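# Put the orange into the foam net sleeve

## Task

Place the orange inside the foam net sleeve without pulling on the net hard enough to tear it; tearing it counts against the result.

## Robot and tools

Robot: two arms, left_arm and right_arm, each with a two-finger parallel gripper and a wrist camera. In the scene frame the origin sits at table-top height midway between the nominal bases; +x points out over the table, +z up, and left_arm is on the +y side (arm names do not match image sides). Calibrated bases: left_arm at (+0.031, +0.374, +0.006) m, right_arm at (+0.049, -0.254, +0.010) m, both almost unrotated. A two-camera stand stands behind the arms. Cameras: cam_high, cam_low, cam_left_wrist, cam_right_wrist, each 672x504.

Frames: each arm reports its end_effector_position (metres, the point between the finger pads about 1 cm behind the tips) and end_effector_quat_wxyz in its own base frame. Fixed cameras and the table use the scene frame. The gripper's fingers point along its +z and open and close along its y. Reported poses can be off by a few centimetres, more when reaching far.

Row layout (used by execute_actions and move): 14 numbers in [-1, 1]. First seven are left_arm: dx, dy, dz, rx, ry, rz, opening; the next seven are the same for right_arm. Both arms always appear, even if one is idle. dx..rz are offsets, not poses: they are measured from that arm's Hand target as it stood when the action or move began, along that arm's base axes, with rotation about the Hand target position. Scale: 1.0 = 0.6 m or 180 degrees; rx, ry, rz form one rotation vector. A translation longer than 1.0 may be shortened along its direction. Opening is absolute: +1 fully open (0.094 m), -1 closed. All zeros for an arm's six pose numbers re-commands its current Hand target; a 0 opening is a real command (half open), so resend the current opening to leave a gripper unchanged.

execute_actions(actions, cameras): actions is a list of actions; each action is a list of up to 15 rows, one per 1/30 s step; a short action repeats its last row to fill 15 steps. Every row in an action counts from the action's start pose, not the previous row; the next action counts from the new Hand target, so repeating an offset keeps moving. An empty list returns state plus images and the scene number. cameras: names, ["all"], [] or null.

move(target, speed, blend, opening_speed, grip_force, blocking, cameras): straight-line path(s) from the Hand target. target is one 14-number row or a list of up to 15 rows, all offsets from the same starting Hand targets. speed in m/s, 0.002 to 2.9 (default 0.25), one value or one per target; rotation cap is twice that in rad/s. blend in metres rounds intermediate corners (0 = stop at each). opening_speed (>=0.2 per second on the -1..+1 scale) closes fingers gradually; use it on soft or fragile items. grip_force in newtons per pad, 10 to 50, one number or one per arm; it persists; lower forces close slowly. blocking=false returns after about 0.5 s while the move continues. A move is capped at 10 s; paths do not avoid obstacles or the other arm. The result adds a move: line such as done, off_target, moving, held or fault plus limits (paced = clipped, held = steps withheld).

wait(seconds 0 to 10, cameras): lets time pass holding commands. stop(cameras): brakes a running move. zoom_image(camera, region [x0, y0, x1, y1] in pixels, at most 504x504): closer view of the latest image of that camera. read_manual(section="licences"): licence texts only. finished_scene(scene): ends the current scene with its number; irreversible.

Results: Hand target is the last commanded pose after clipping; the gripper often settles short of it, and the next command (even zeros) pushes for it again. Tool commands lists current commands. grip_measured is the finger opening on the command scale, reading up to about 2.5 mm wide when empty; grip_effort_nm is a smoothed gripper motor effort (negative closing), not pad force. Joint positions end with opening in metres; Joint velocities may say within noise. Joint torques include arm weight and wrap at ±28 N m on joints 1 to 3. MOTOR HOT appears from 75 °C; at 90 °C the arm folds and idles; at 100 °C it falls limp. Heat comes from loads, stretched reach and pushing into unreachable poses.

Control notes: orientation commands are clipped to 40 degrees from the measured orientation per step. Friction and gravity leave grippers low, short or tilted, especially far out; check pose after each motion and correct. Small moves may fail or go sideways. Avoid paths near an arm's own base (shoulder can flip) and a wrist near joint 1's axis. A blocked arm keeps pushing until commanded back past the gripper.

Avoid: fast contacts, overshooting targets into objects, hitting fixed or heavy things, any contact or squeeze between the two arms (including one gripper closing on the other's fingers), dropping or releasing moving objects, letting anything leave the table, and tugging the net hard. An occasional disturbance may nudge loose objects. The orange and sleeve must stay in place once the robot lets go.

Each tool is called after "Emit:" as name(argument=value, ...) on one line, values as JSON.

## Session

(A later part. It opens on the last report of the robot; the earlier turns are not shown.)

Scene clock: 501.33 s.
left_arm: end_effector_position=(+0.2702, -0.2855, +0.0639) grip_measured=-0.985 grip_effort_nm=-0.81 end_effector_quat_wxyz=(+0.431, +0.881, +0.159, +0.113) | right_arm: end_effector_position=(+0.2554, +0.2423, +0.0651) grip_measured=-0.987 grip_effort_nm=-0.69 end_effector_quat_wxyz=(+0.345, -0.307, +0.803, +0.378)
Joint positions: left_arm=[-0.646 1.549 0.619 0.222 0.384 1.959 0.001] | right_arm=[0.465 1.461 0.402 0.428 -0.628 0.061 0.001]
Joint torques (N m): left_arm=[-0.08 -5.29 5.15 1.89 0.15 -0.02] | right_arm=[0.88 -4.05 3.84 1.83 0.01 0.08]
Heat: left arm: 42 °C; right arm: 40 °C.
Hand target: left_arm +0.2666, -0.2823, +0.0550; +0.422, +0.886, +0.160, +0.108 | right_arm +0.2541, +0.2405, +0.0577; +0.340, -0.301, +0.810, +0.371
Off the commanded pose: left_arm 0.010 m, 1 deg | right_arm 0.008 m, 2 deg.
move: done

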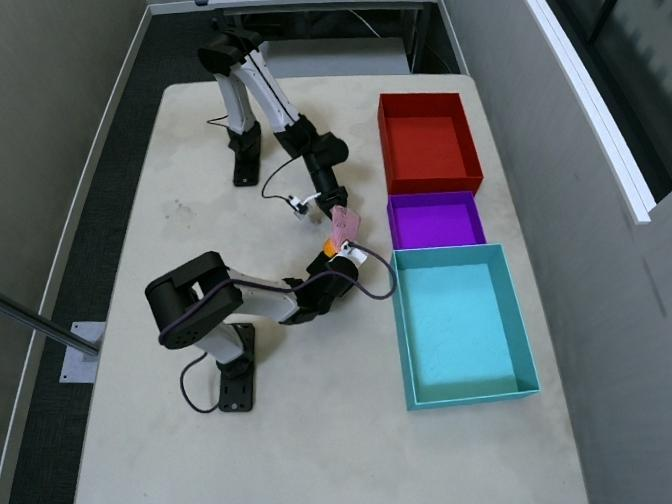

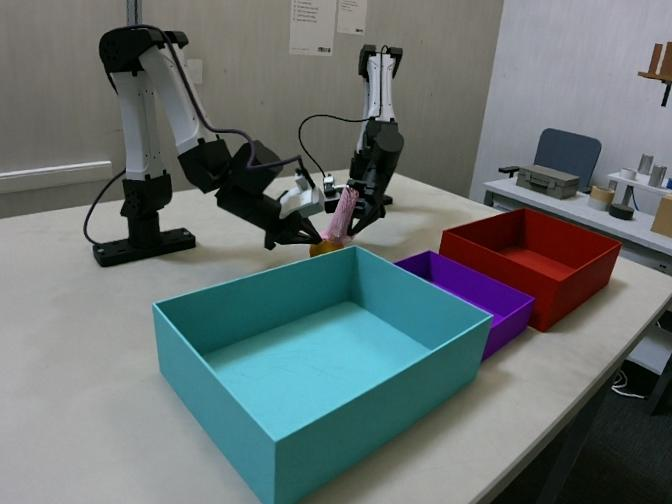

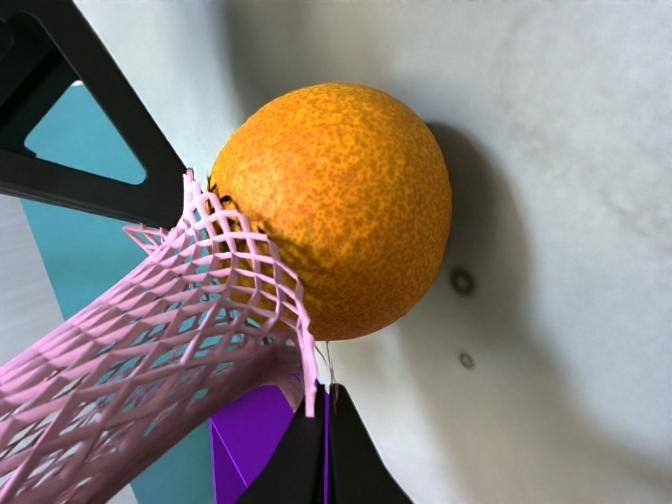

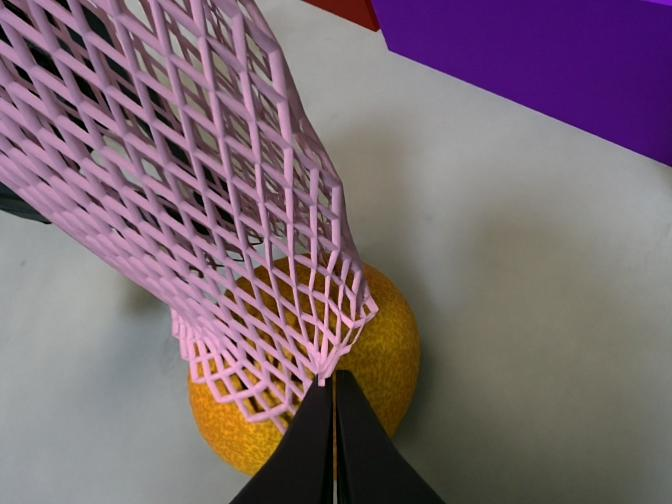

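Emit:
move(target=[[0, 0, 0.0808, 0, 0, 0, -1, 0, 0, 0.073, 0, 0, 0, -1], [-0.0227, -0.0138, 0.0808, 0, 0, 0, -1, -0.0213, -0.0123, 0.073, 0, 0, 0, -1]], speed=0.1, blend=[0.005, 0], cameras=["all"])

Emit:
zoom_image(camera="cam_low", region=[270, 130, 390, 270])

Emit:
zoom_image(camera="cam_high", region=[290, 170, 390, 280])

Emit:
zoom_image(camera="cam_left_wrist", region=[60, 40, 480, 430])

Emit:
zoom_image(camera="cam_right_wrist", region=[40, 120, 460, 500])

Scene clock: 552.13 s.
left_arm: end_effector_position=(+0.2518, -0.2927, +0.1000) grip_measured=-0.985 grip_effort_nm=-0.81 end_effector_quat_wxyz=(+0.425, +0.886, +0.150, +0.104) | right_arm: end_effector_position=(+0.2422, +0.2354, +0.1027) grip_measured=-0.987 grip_effort_nm=-0.69 end_effector_quat_wxyz=(+0.340, -0.304, +0.806, +0.377)
Joint positions: left_arm=[-0.701 1.42 0.69 0.011 0.359 1.941 0.001] | right_arm=[0.465 1.242 0.45 0.151 -0.625 0.064 0.001]
Joint torques (N m): left_arm=[-0.31 -6.84 7.28 1.6 -0.06 -0.22] | right_arm=[0.58 -5.24 5.16 1.63 -0.04 0.01]
Heat: left arm: 40 °C; right arm: 39 °C.
Hand target: left_arm +0.2530, -0.2906, +0.1035; +0.422, +0.886, +0.160, +0.108 | right_arm +0.2413, +0.2332, +0.1015; +0.340, -0.301, +0.810, +0.371
Off the commanded pose: left_arm 0.004 m, 1 deg | right_arm 0.003 m, 1 deg.
move: done

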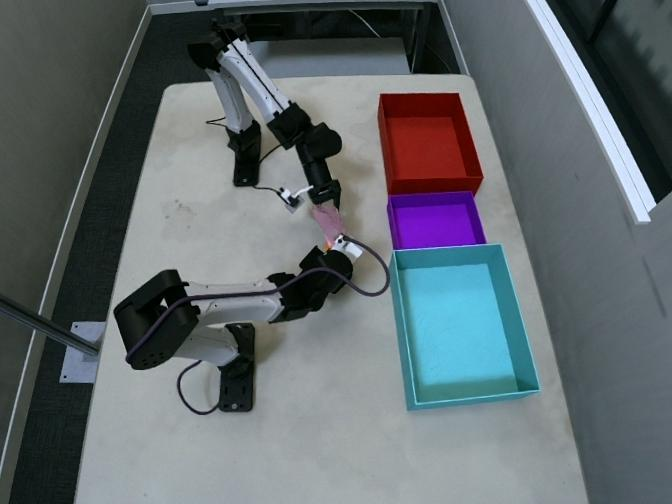

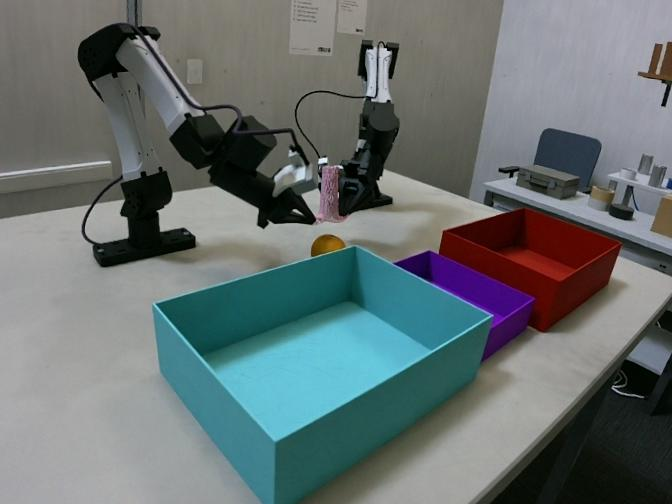

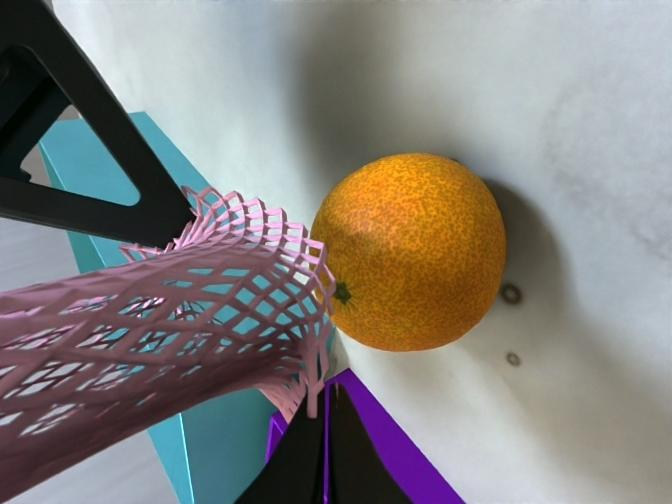

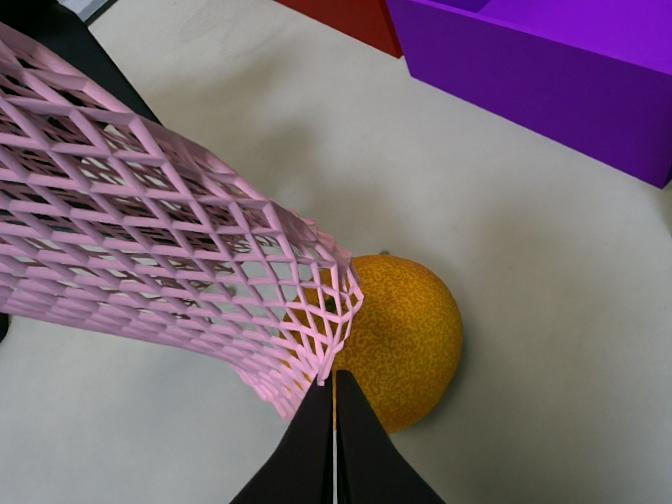

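Scaled by 3.600 from the camera's 672x504 image, which has a finer 960x720 frame.

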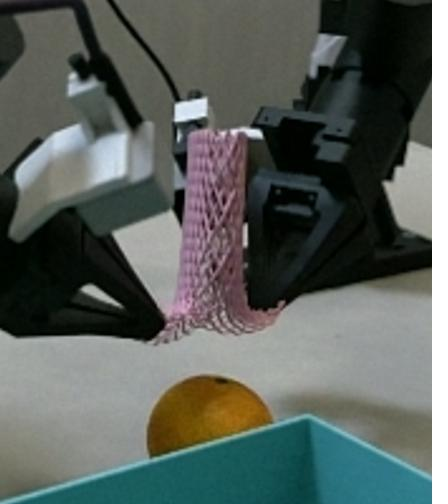

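Scaled by 4.582 from the camera's 672x504 image, which has a finer 960x720 frame.

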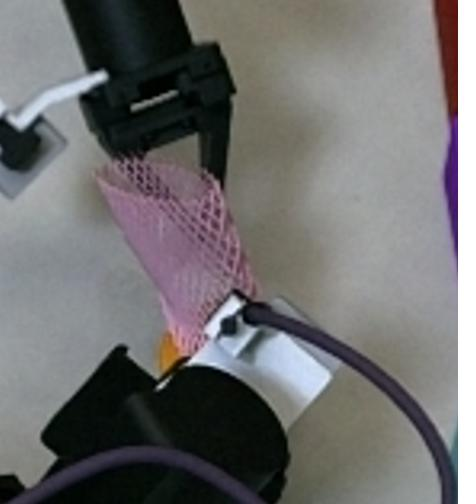

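Scaled by 1.200 from the camera's 672x504 image, which has a finer 960x720 frame.

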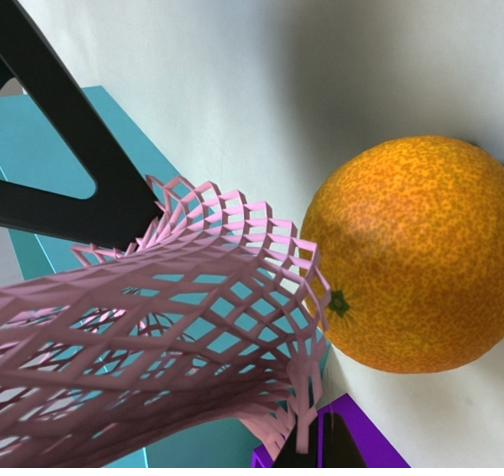

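Scaled by 1.200 from the camera's 672x504 image, which has a finer 960x720 frame.

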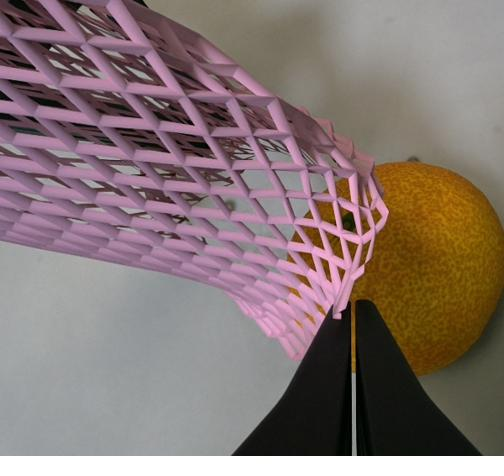

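Emit:
move(target=[0.005, 0.0017, -0.0808, 0, 0, 0, -1, 0.005, 0.0017, -0.073, 0, 0, 0, -1], speed=0.08, cameras=["all"])

Emit:
zoom_image(camera="cam_low", region=[270, 130, 390, 270])

Emit:
zoom_image(camera="cam_high", region=[290, 170, 390, 280])

Emit:
zoom_image(camera="cam_left_wrist", region=[60, 40, 480, 430])

Emit:
zoom_image(camera="cam_right_wrist", region=[40, 120, 460, 500])

Scene clock: 587.97 s.
left_arm: end_effector_position=(+0.2557, -0.2959, +0.0648) grip_measured=-0.985 grip_effort_nm=-0.81 end_effector_quat_wxyz=(+0.434, +0.882, +0.147, +0.111) | right_arm: end_effector_position=(+0.2430, +0.2357, +0.0609) grip_measured=-0.987 grip_effort_nm=-0.69 end_effector_quat_wxyz=(+0.336, -0.303, +0.808, +0.377)
Joint positions: left_arm=[-0.701 1.533 0.601 0.236 0.359 1.94 0.001] | right_arm=[0.465 1.411 0.359 0.402 -0.625 0.064 0.001]
Joint torques (N m): left_arm=[0.69 -5.04 5.08 1.9 0.05 -0.15] | right_arm=[0.39 -3.77 4.01 1.94 -0.07 -0.02]
Heat: left arm: 42 °C; right arm: 39 °C.
Hand target: left_arm +0.2559, -0.2896, +0.0550; +0.422, +0.886, +0.160, +0.108 | right_arm +0.2443, +0.2342, +0.0577; +0.340, -0.301, +0.810, +0.371
Off the commanded pose: left_arm 0.012 m, 2 deg | right_arm 0.004 m, 1 deg.
move: off_target (left_arm)

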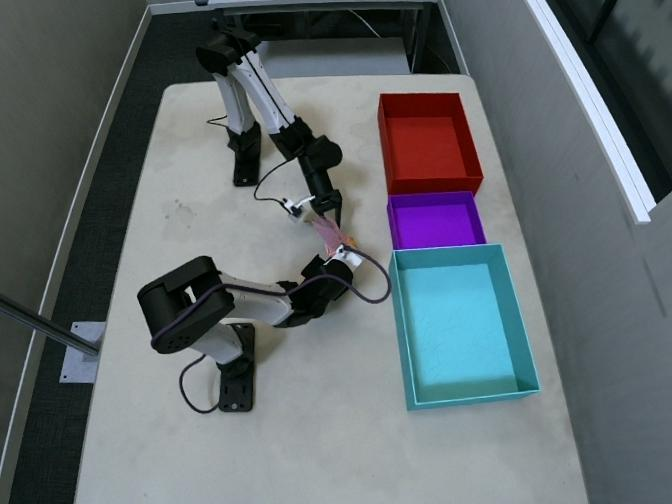

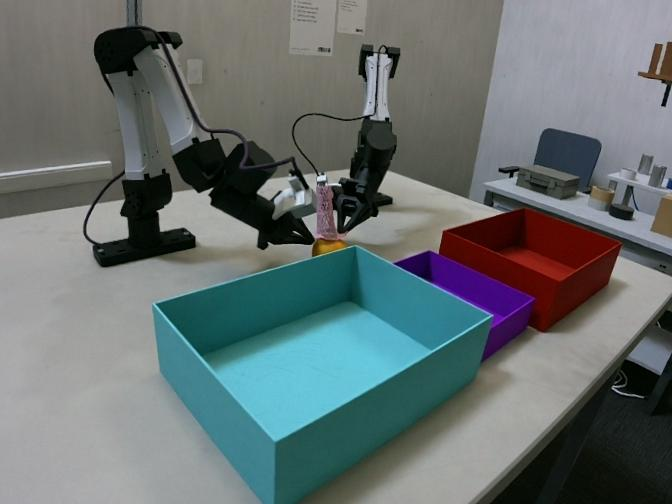

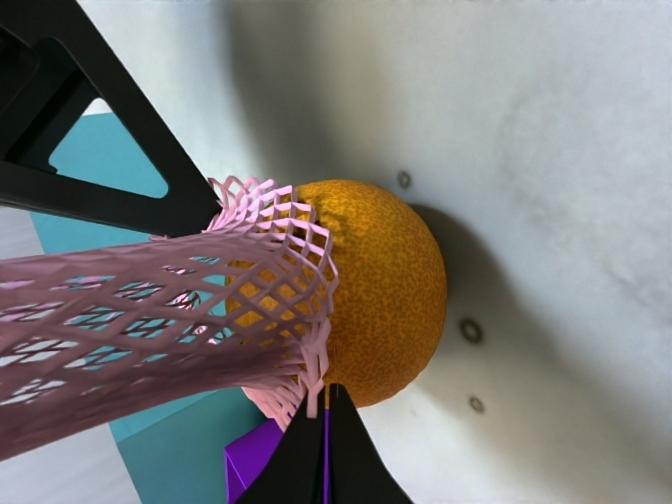

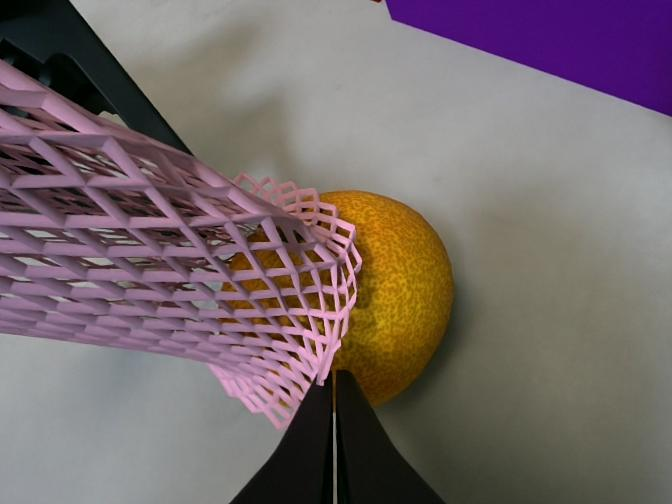

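Scaled by 3.600 from the camera's 672x504 image, which has a finer 960x720 frame.

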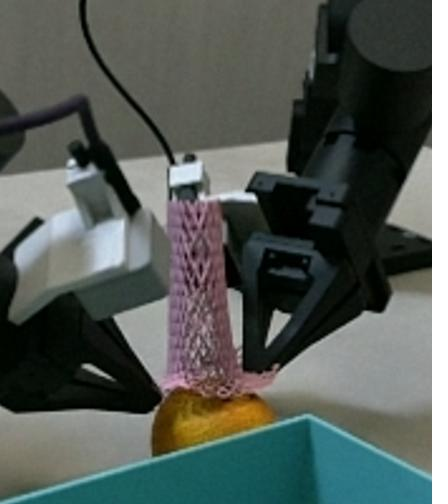

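Scaled by 4.582 from the camera's 672x504 image, which has a finer 960x720 frame.

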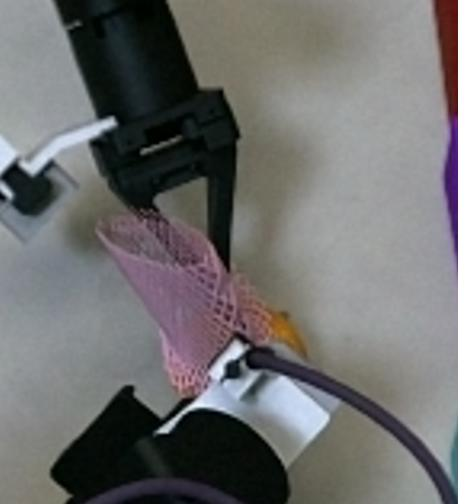

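Scaled by 1.200 from the camera's 672x504 image, which has a finer 960x720 frame.

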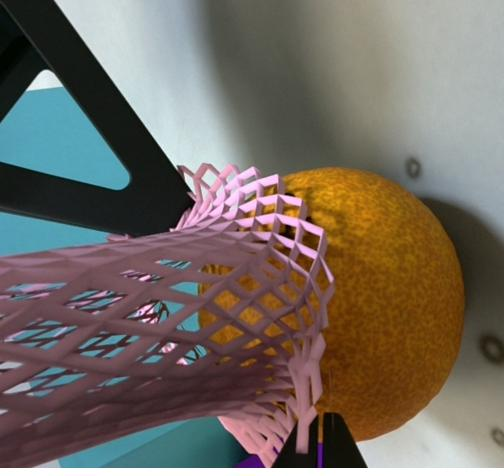

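Scaled by 1.200 from the camera's 672x504 image, which has a finer 960x720 frame.

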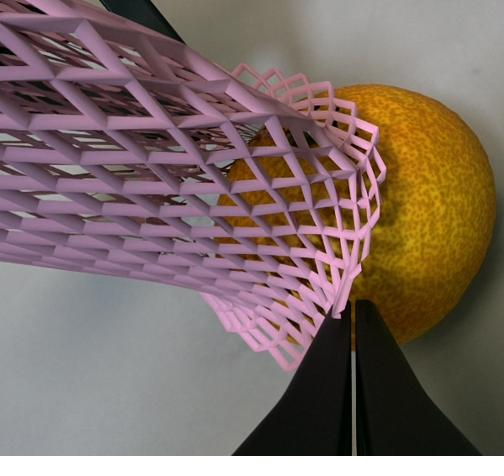

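Emit:
move(target=[[0, 0, 0.05, 0, 0, 0, -1, 0, 0, 0.05, 0, 0, 0, -1], [0.0167, 0, 0.05, 0, 0, 0, -1, 0.0167, 0, 0.05, 0, 0, 0, -1], [0.0167, 0, 0, 0, 0, 0, -1, 0.0167, 0, 0, 0, 0, 0, -1]], speed=0.08, blend=[0.004, 0.004, 0], cameras=["all"])

Emit:
zoom_image(camera="cam_low", region=[270, 130, 390, 270])

Emit:
zoom_image(camera="cam_high", region=[290, 170, 390, 280])

Emit:
zoom_image(camera="cam_left_wrist", region=[60, 40, 480, 430])

Emit:
zoom_image(camera="cam_right_wrist", region=[40, 120, 460, 500])

Scene clock: 640.63 s.
left_arm: end_effector_position=(+0.2686, -0.2943, +0.0649) grip_measured=-0.985 grip_effort_nm=-0.81 end_effector_quat_wxyz=(+0.432, +0.881, +0.158, +0.114) | right_arm: end_effector_position=(+0.2536, +0.2368, +0.0610) grip_measured=-0.987 grip_effort_nm=-0.69 end_effector_quat_wxyz=(+0.337, -0.300, +0.811, +0.374)
Joint positions: left_arm=[-0.676 1.562 0.633 0.231 0.362 1.94 0.001] | right_arm=[0.453 1.45 0.394 0.401 -0.625 0.061 0.001]
Joint torques (N m): left_arm=[0.53 -5.24 5.09 1.82 0.19 0] | right_arm=[-0.35 -4.04 3.95 1.92 -0.22 -0.14]
Heat: left arm: 40 °C; right arm: 39 °C.
Hand target: left_arm +0.2660, -0.2896, +0.0550; +0.422, +0.886, +0.160, +0.108 | right_arm +0.2543, +0.2342, +0.0577; +0.340, -0.301, +0.810, +0.371
Off the commanded pose: left_arm 0.011 m, 1 deg | right_arm 0.004 m, 0 deg.
move: off_target (left_arm)

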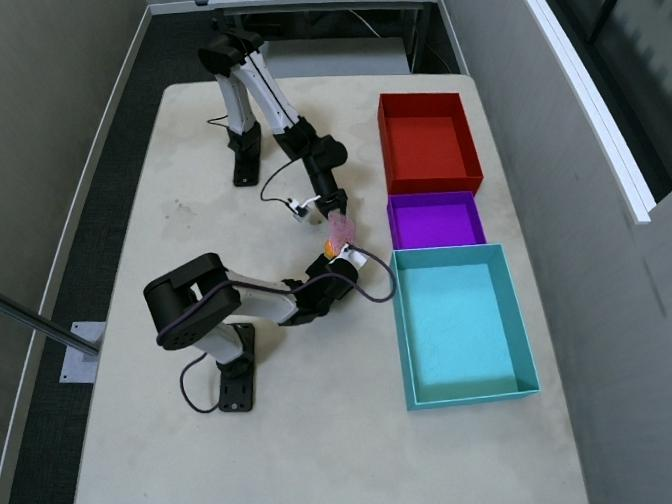

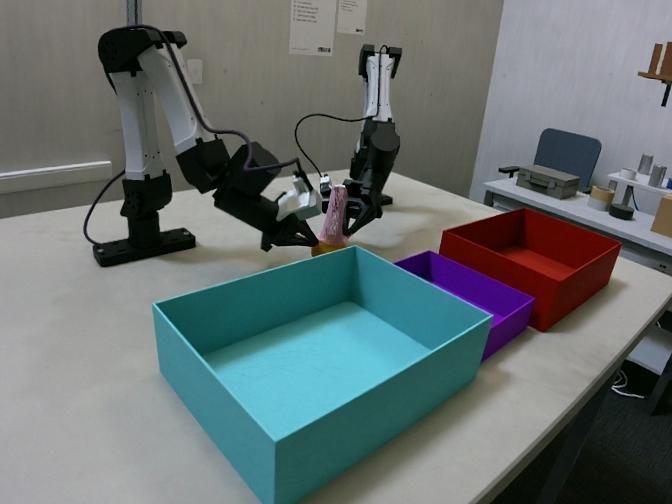

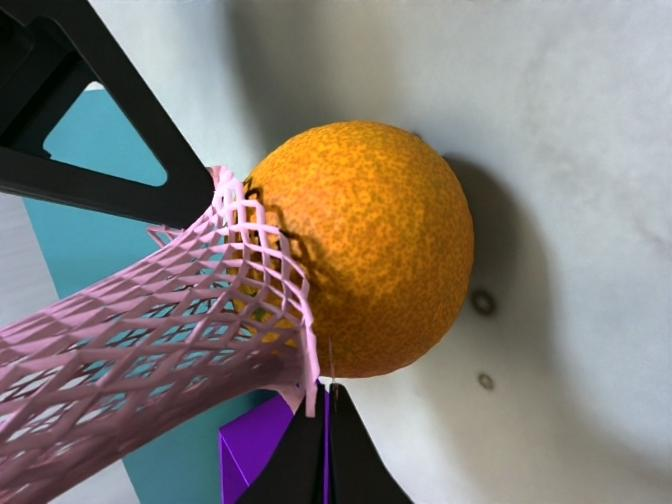

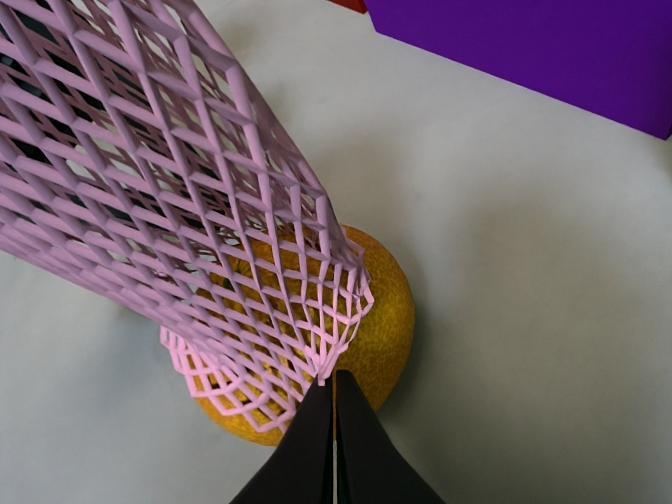

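Scaled by 3.600 from the camera's 672x504 image, which has a finer 960x720 frame.

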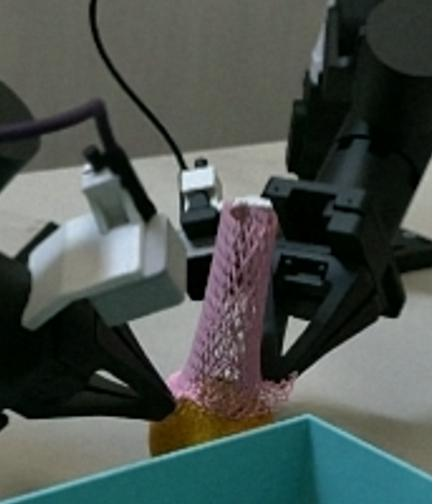

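Scaled by 4.582 from the camera's 672x504 image, which has a finer 960x720 frame.

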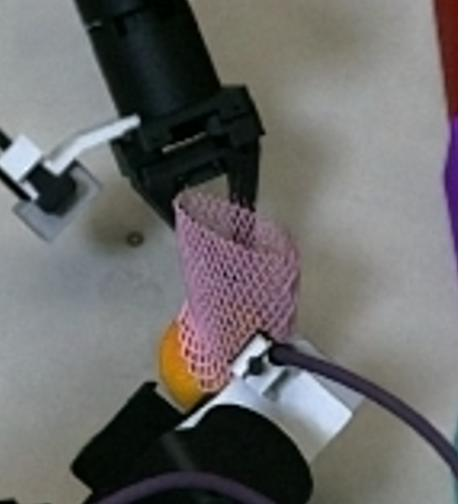

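Scaled by 1.200 from the camera's 672x504 image, which has a finer 960x720 frame.

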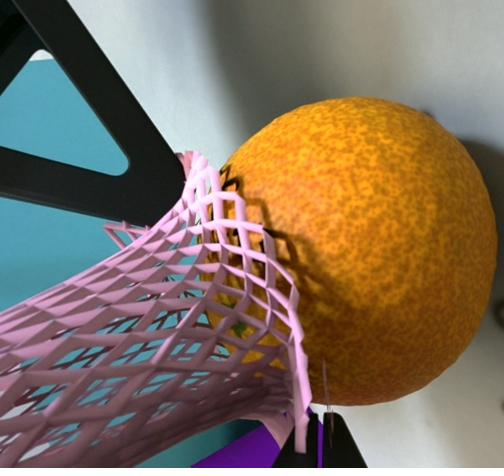

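Scaled by 1.200 from the camera's 672x504 image, which has a finer 960x720 frame.

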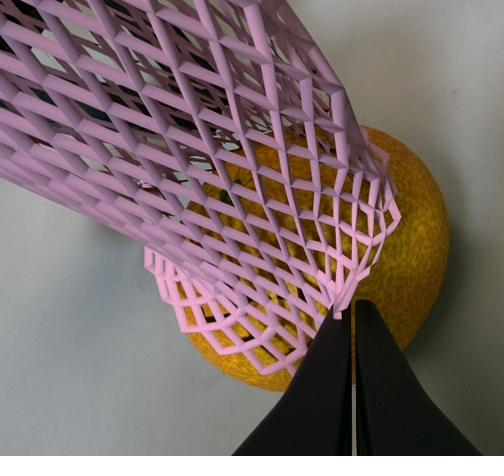

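Emit:
execute_actions(actions=[])

Scene clock: 673.67 s.
left_arm: end_effector_position=(+0.2686, -0.2943, +0.0649) grip_measured=-0.985 grip_effort_nm=-0.81 end_effector_quat_wxyz=(+0.432, +0.881, +0.158, +0.114) | right_arm: end_effector_position=(+0.2537, +0.2368, +0.0610) grip_measured=-0.987 grip_effort_nm=-0.69 end_effector_quat_wxyz=(+0.337, -0.300, +0.810, +0.374)
Joint positions: left_arm=[-0.676 1.562 0.633 0.231 0.362 1.94 0.001] | right_arm=[0.453 1.45 0.394 0.401 -0.625 0.061 0.001]
Joint velocities: within noise
Joint torques (N m): left_arm=[0.55 -5.26 5.09 1.87 0.19 0] | right_arm=[-0.35 -4.03 3.95 1.92 -0.22 -0.14]
Heat: left arm: 41 °C; right arm: 40 °C.
Hand target: left_arm +0.2659, -0.2896, +0.0550; +0.422, +0.886, +0.160, +0.108 | right_arm +0.2543, +0.2342, +0.0577; +0.340, -0.301, +0.810, +0.371
Tool commands: left_gripper/opening=-1.0 right_gripper/opening=-1.0
Off the commanded pose: left_arm 0.011 m, 1 deg | right_arm 0.004 m, 0 deg.

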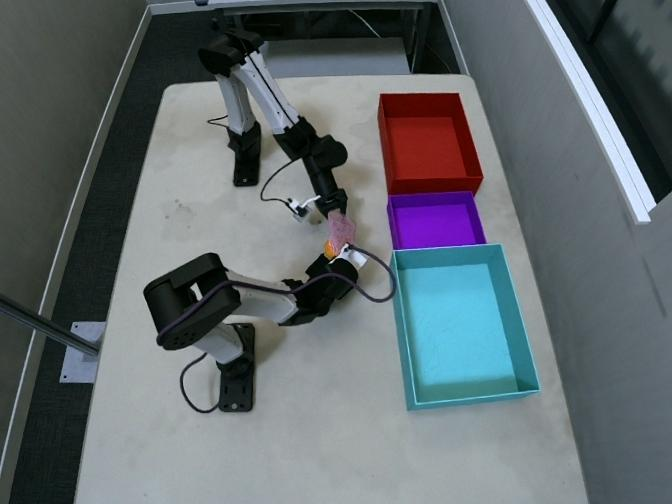

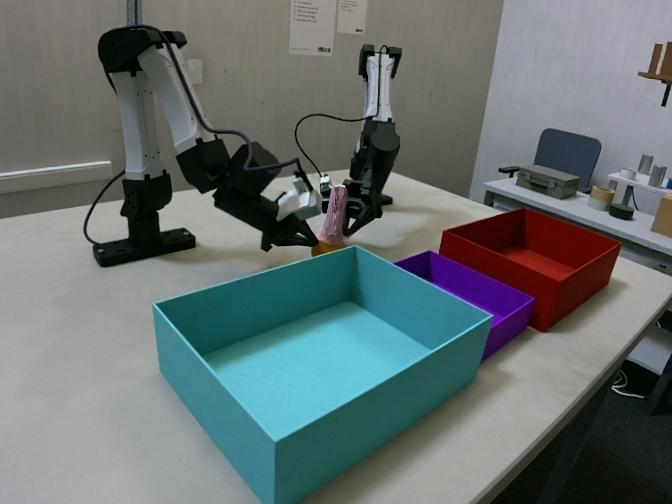

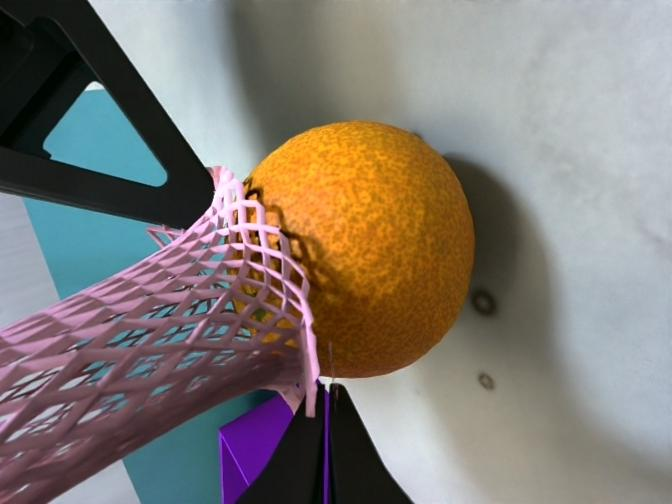

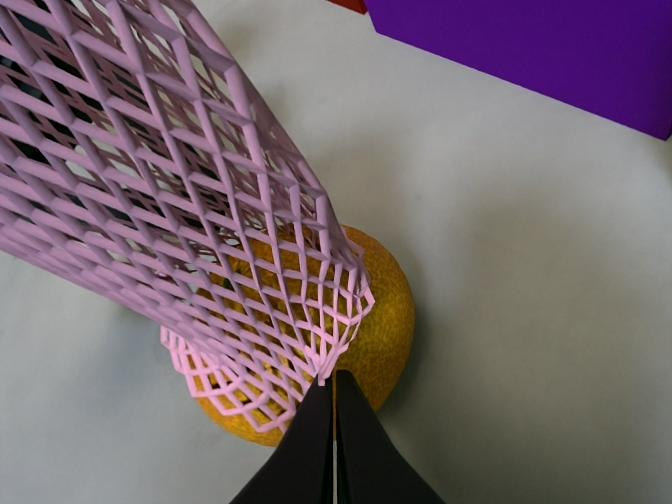

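Emit:
move(target=[[0,0,0.0833,0,0,0,-1,0,0,0.075,0,0,0,-1],[-0.00833,0.00667,0.0833,0,0,0,-1,-0.00833,0,0.075,0,0,0,-1],[-0.00833,0.00667,-0.0075,0,0,0,-1,-0.00833,0,-0.0067,0,0,0,-1]], speed=[0.08,0.05,0.06], blend=[0.004,0.004,0], cameras=["all"])

Emit:
zoom_image(camera="cam_low", region=[270, 150, 410, 270])

Emit:
zoom_image(camera="cam_high", region=[290, 170, 390, 270])

Scene clock: 728.23 s.
left_arm: end_effector_position=(+0.2643, -0.2914, +0.0625) grip_measured=-0.985 grip_effort_nm=-0.81 end_effector_quat_wxyz=(+0.435, +0.879, +0.157, +0.115) | right_arm: end_effector_position=(+0.2497, +0.2349, +0.0567) grip_measured=-0.987 grip_effort_nm=-0.69 end_effector_quat_wxyz=(+0.338, -0.300, +0.810, +0.374)
Joint positions: left_arm=[-0.676 1.551 0.602 0.258 0.365 1.94 0.001] | right_arm=[0.453 1.452 0.369 0.43 -0.625 0.061 0.001]
Joint torques (N m): left_arm=[0.54 -4.94 4.85 1.84 0.16 0] | right_arm=[0.5 -4.01 3.88 1.93 -0.14 -0.06]
Heat: left arm: 41 °C; right arm: 40 °C.
Hand target: left_arm +0.2610, -0.2856, +0.0506; +0.422, +0.886, +0.160, +0.108 | right_arm +0.2492, +0.2342, +0.0536; +0.339, -0.300, +0.811, +0.371
Off the commanded pose: left_arm 0.014 m, 2 deg | right_arm 0.003 m, 0 deg.
move: off_target (left_arm); blend cut to 0.0032 m at target 1, 0.0032 m at target 2

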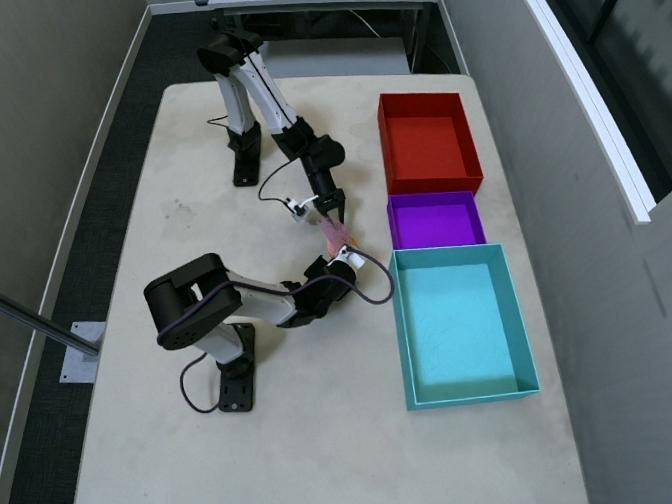

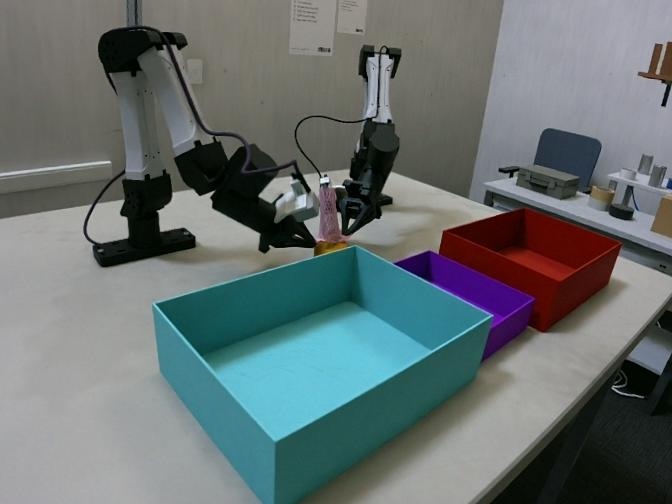

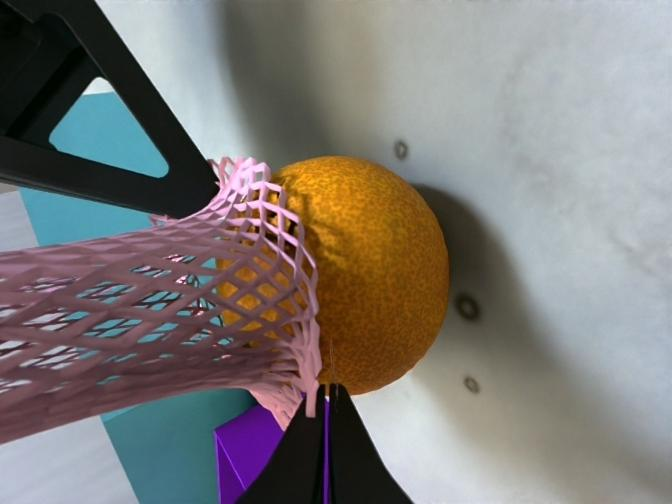

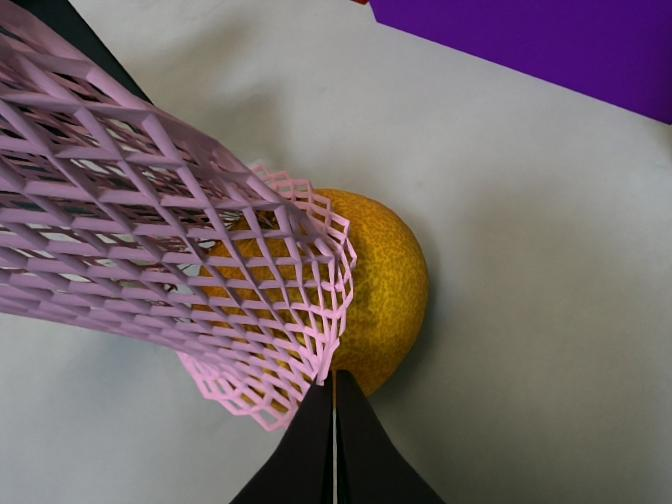

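Scaled by 3.600 from the camera's 672x504 image, which has a finer 960x720 frame.

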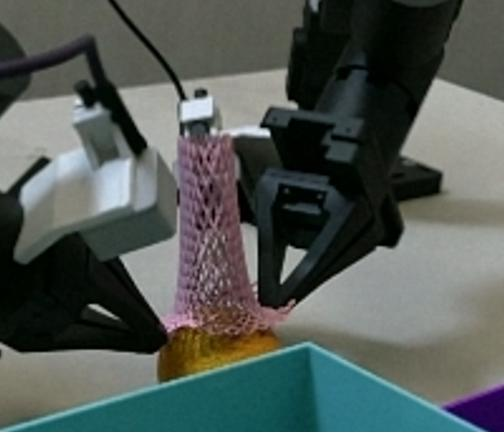

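Scaled by 5.040 from the camera's 672x504 image, which has a finer 960x720 frame.

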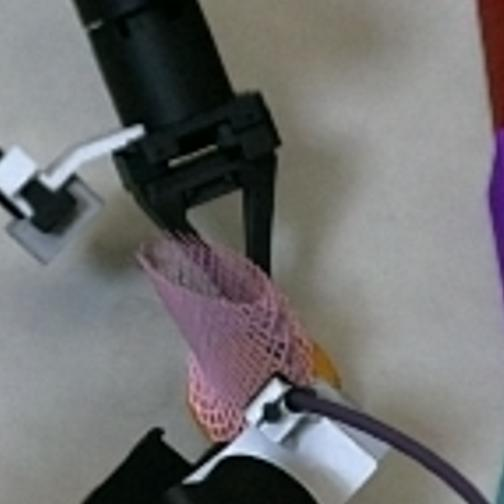

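Emit:
move(target=[[0,0,0.0907,0,0,0,-1,0,0,0.0823,0,0,0,-1],[0.0125,0.00583,0.0907,0,0,0,-1,0.0125,0.00583,0.0823,0,0,0,-1],[0.0125,0.00583,0,0,0,0,-1,0.0125,0.00583,0,0,0,0,-1]], speed=[0.08,0.05,0.07], blend=[0.003,0.003,0], cameras=["all"])

Emit:
zoom_image(camera="cam_low", region=[270, 150, 410, 270])

Emit:
zoom_image(camera="cam_high", region=[290, 170, 390, 270])

Scene clock: 782.07 s.
left_arm: end_effector_position=(+0.2713, -0.2881, +0.0623) grip_measured=-0.985 grip_effort_nm=-0.81 end_effector_quat_wxyz=(+0.434, +0.880, +0.157, +0.114) | right_arm: end_effector_position=(+0.2573, +0.2386, +0.0570) grip_measured=-0.987 grip_effort_nm=-0.69 end_effector_quat_wxyz=(+0.338, -0.300, +0.810, +0.374)
Joint positions: left_arm=[-0.649 1.565 0.619 0.246 0.386 1.957 0.001] | right_arm=[0.453 1.487 0.399 0.435 -0.625 0.061 0.001]
Joint torques (N m): left_arm=[0.69 -5.05 4.86 1.87 0.17 0.03] | right_arm=[0.43 -4.3 3.86 1.93 -0.15 -0.07]
Heat: left arm: 39 °C; right arm: 40 °C.
Hand target: left_arm +0.2685, -0.2821, +0.0505; +0.422, +0.886, +0.160, +0.108 | right_arm +0.2568, +0.2378, +0.0538; +0.340, -0.301, +0.810, +0.371
Off the commanded pose: left_arm 0.013 m, 2 deg | right_arm 0.004 m, 0 deg.
move: off_target (left_arm)

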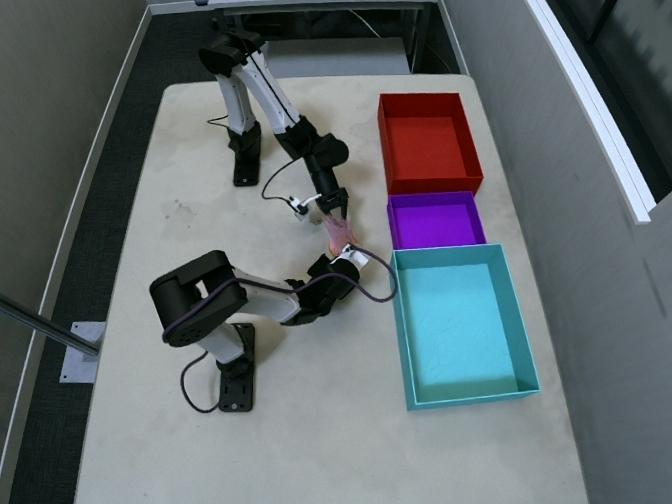

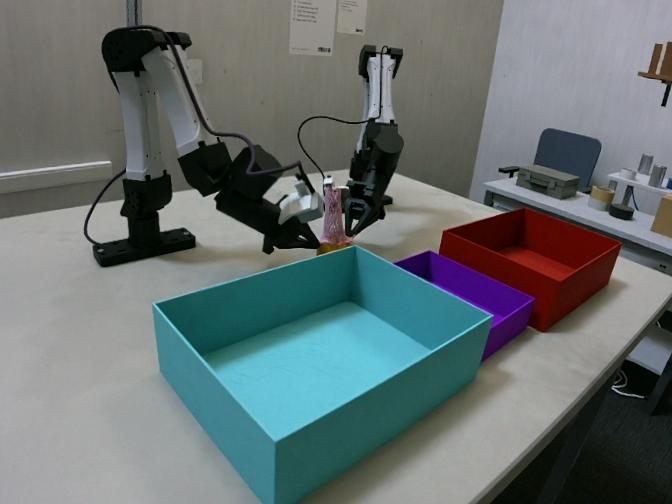

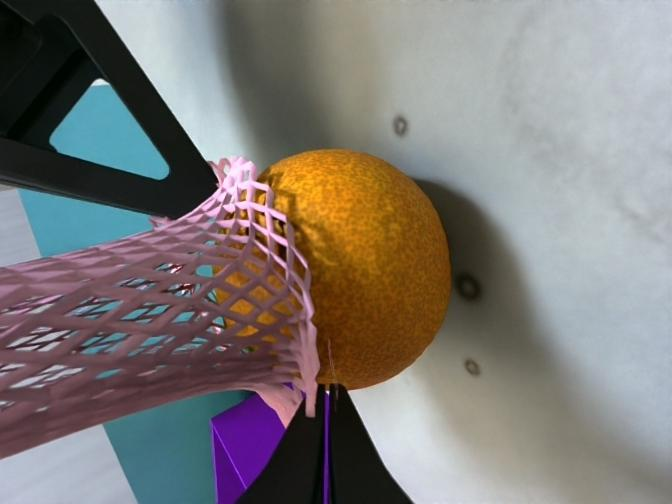

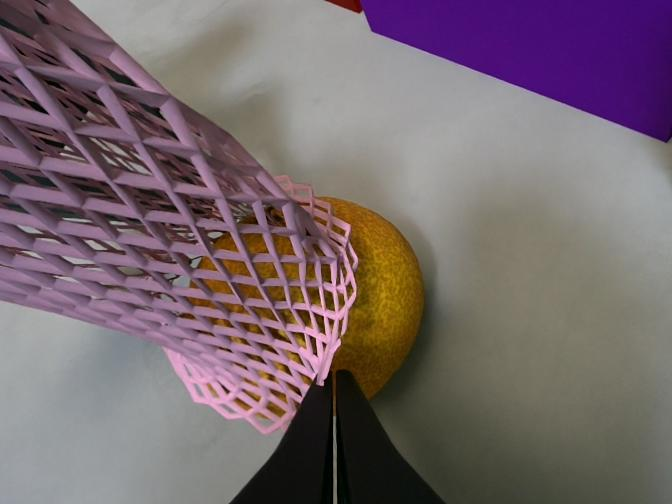

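Scaled by 3.600 from the camera's 672x504 image, which has a finer 960x720 frame.

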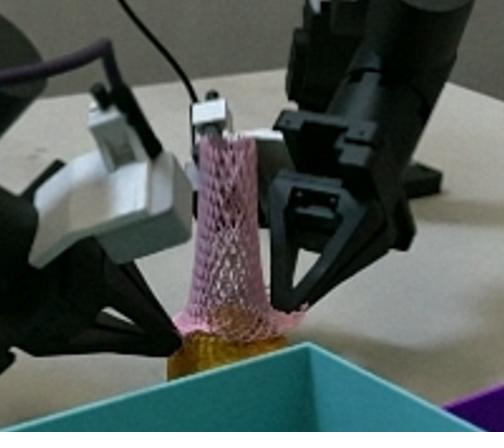

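Scaled by 5.040 from the camera's 672x504 image, which has a finer 960x720 frame.

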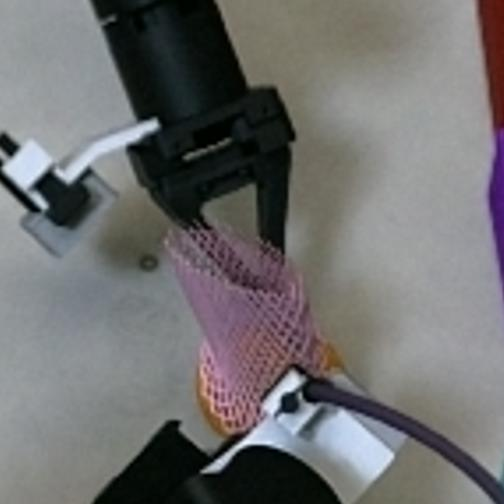

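Emit:
move(target=[[0,0,0.1242,0,0,0,-1,0,0,0.1103,0,0,0,-1],[0.0075,0.005,0.1242,0,0,0,-1,0.0075,0.005,0.1103,0,0,0,-1]], speed=[0.09,0.05], blend=[0.003,0], cameras=["all"])

Emit:
zoom_image(camera="cam_low", region=[270, 130, 410, 270])

Scene clock: 832.77 s.
left_arm: end_effector_position=(+0.2696, -0.2798, +0.1171) grip_measured=-0.985 grip_effort_nm=-0.81 end_effector_quat_wxyz=(+0.420, +0.887, +0.164, +0.102) | right_arm: end_effector_position=(+0.2573, +0.2386, +0.1148) grip_measured=-0.987 grip_effort_nm=-0.69 end_effector_quat_wxyz=(+0.337, -0.300, +0.810, +0.374)
Joint positions: left_arm=[-0.63 1.411 0.773 -0.108 0.397 1.97 0.001] | right_arm=[0.453 1.277 0.538 0.085 -0.625 0.061 0.001]
Joint torques (N m): left_arm=[0.69 -6.37 8.59 1.55 0.2 0.05] | right_arm=[0.7 -4 7.53 1.58 -0.12 -0.03]
Heat: left arm: 39 °C; right arm: 42 °C.
Hand target: left_arm +0.2730, -0.2791, +0.1251; +0.422, +0.886, +0.160, +0.108 | right_arm +0.2613, +0.2407, +0.1198; +0.339, -0.301, +0.810, +0.371
Off the commanded pose: left_arm 0.009 m, 1 deg | right_arm 0.007 m, 0 deg.
move: done; blend cut to 0.0027 m at target 1

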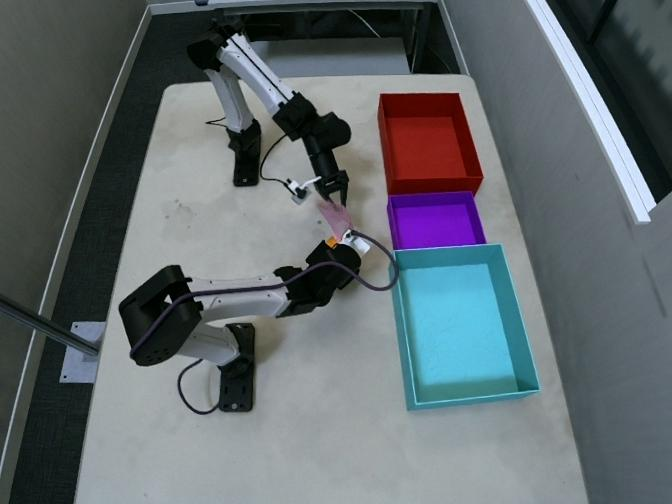

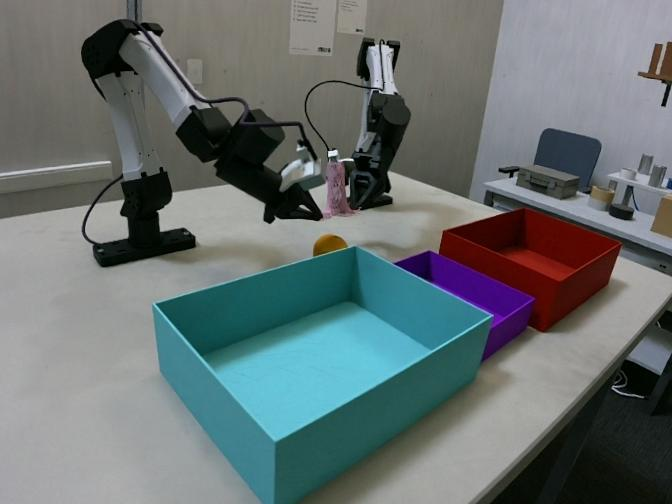

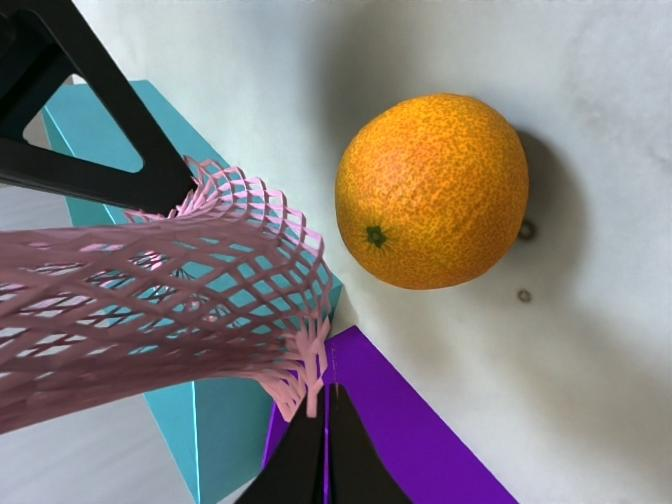

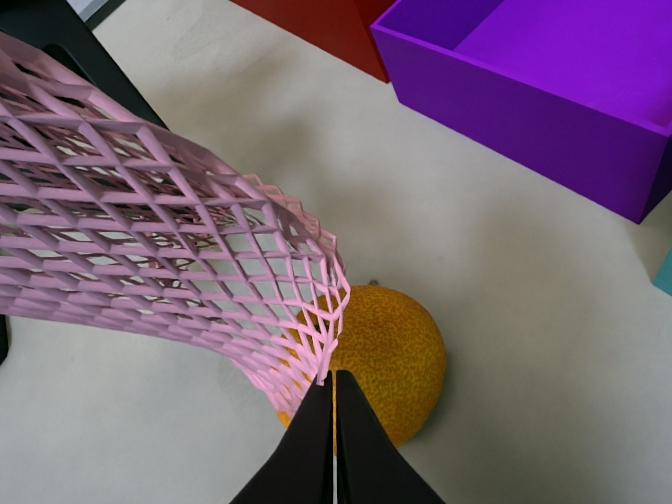

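Scaled by 3.600 from the camera's 672x504 image, which has a finer 960x720 frame.

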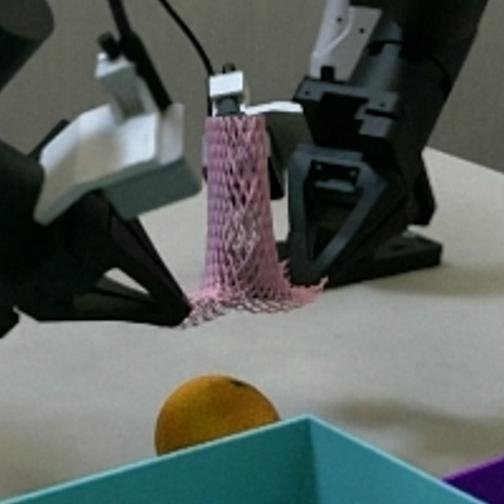

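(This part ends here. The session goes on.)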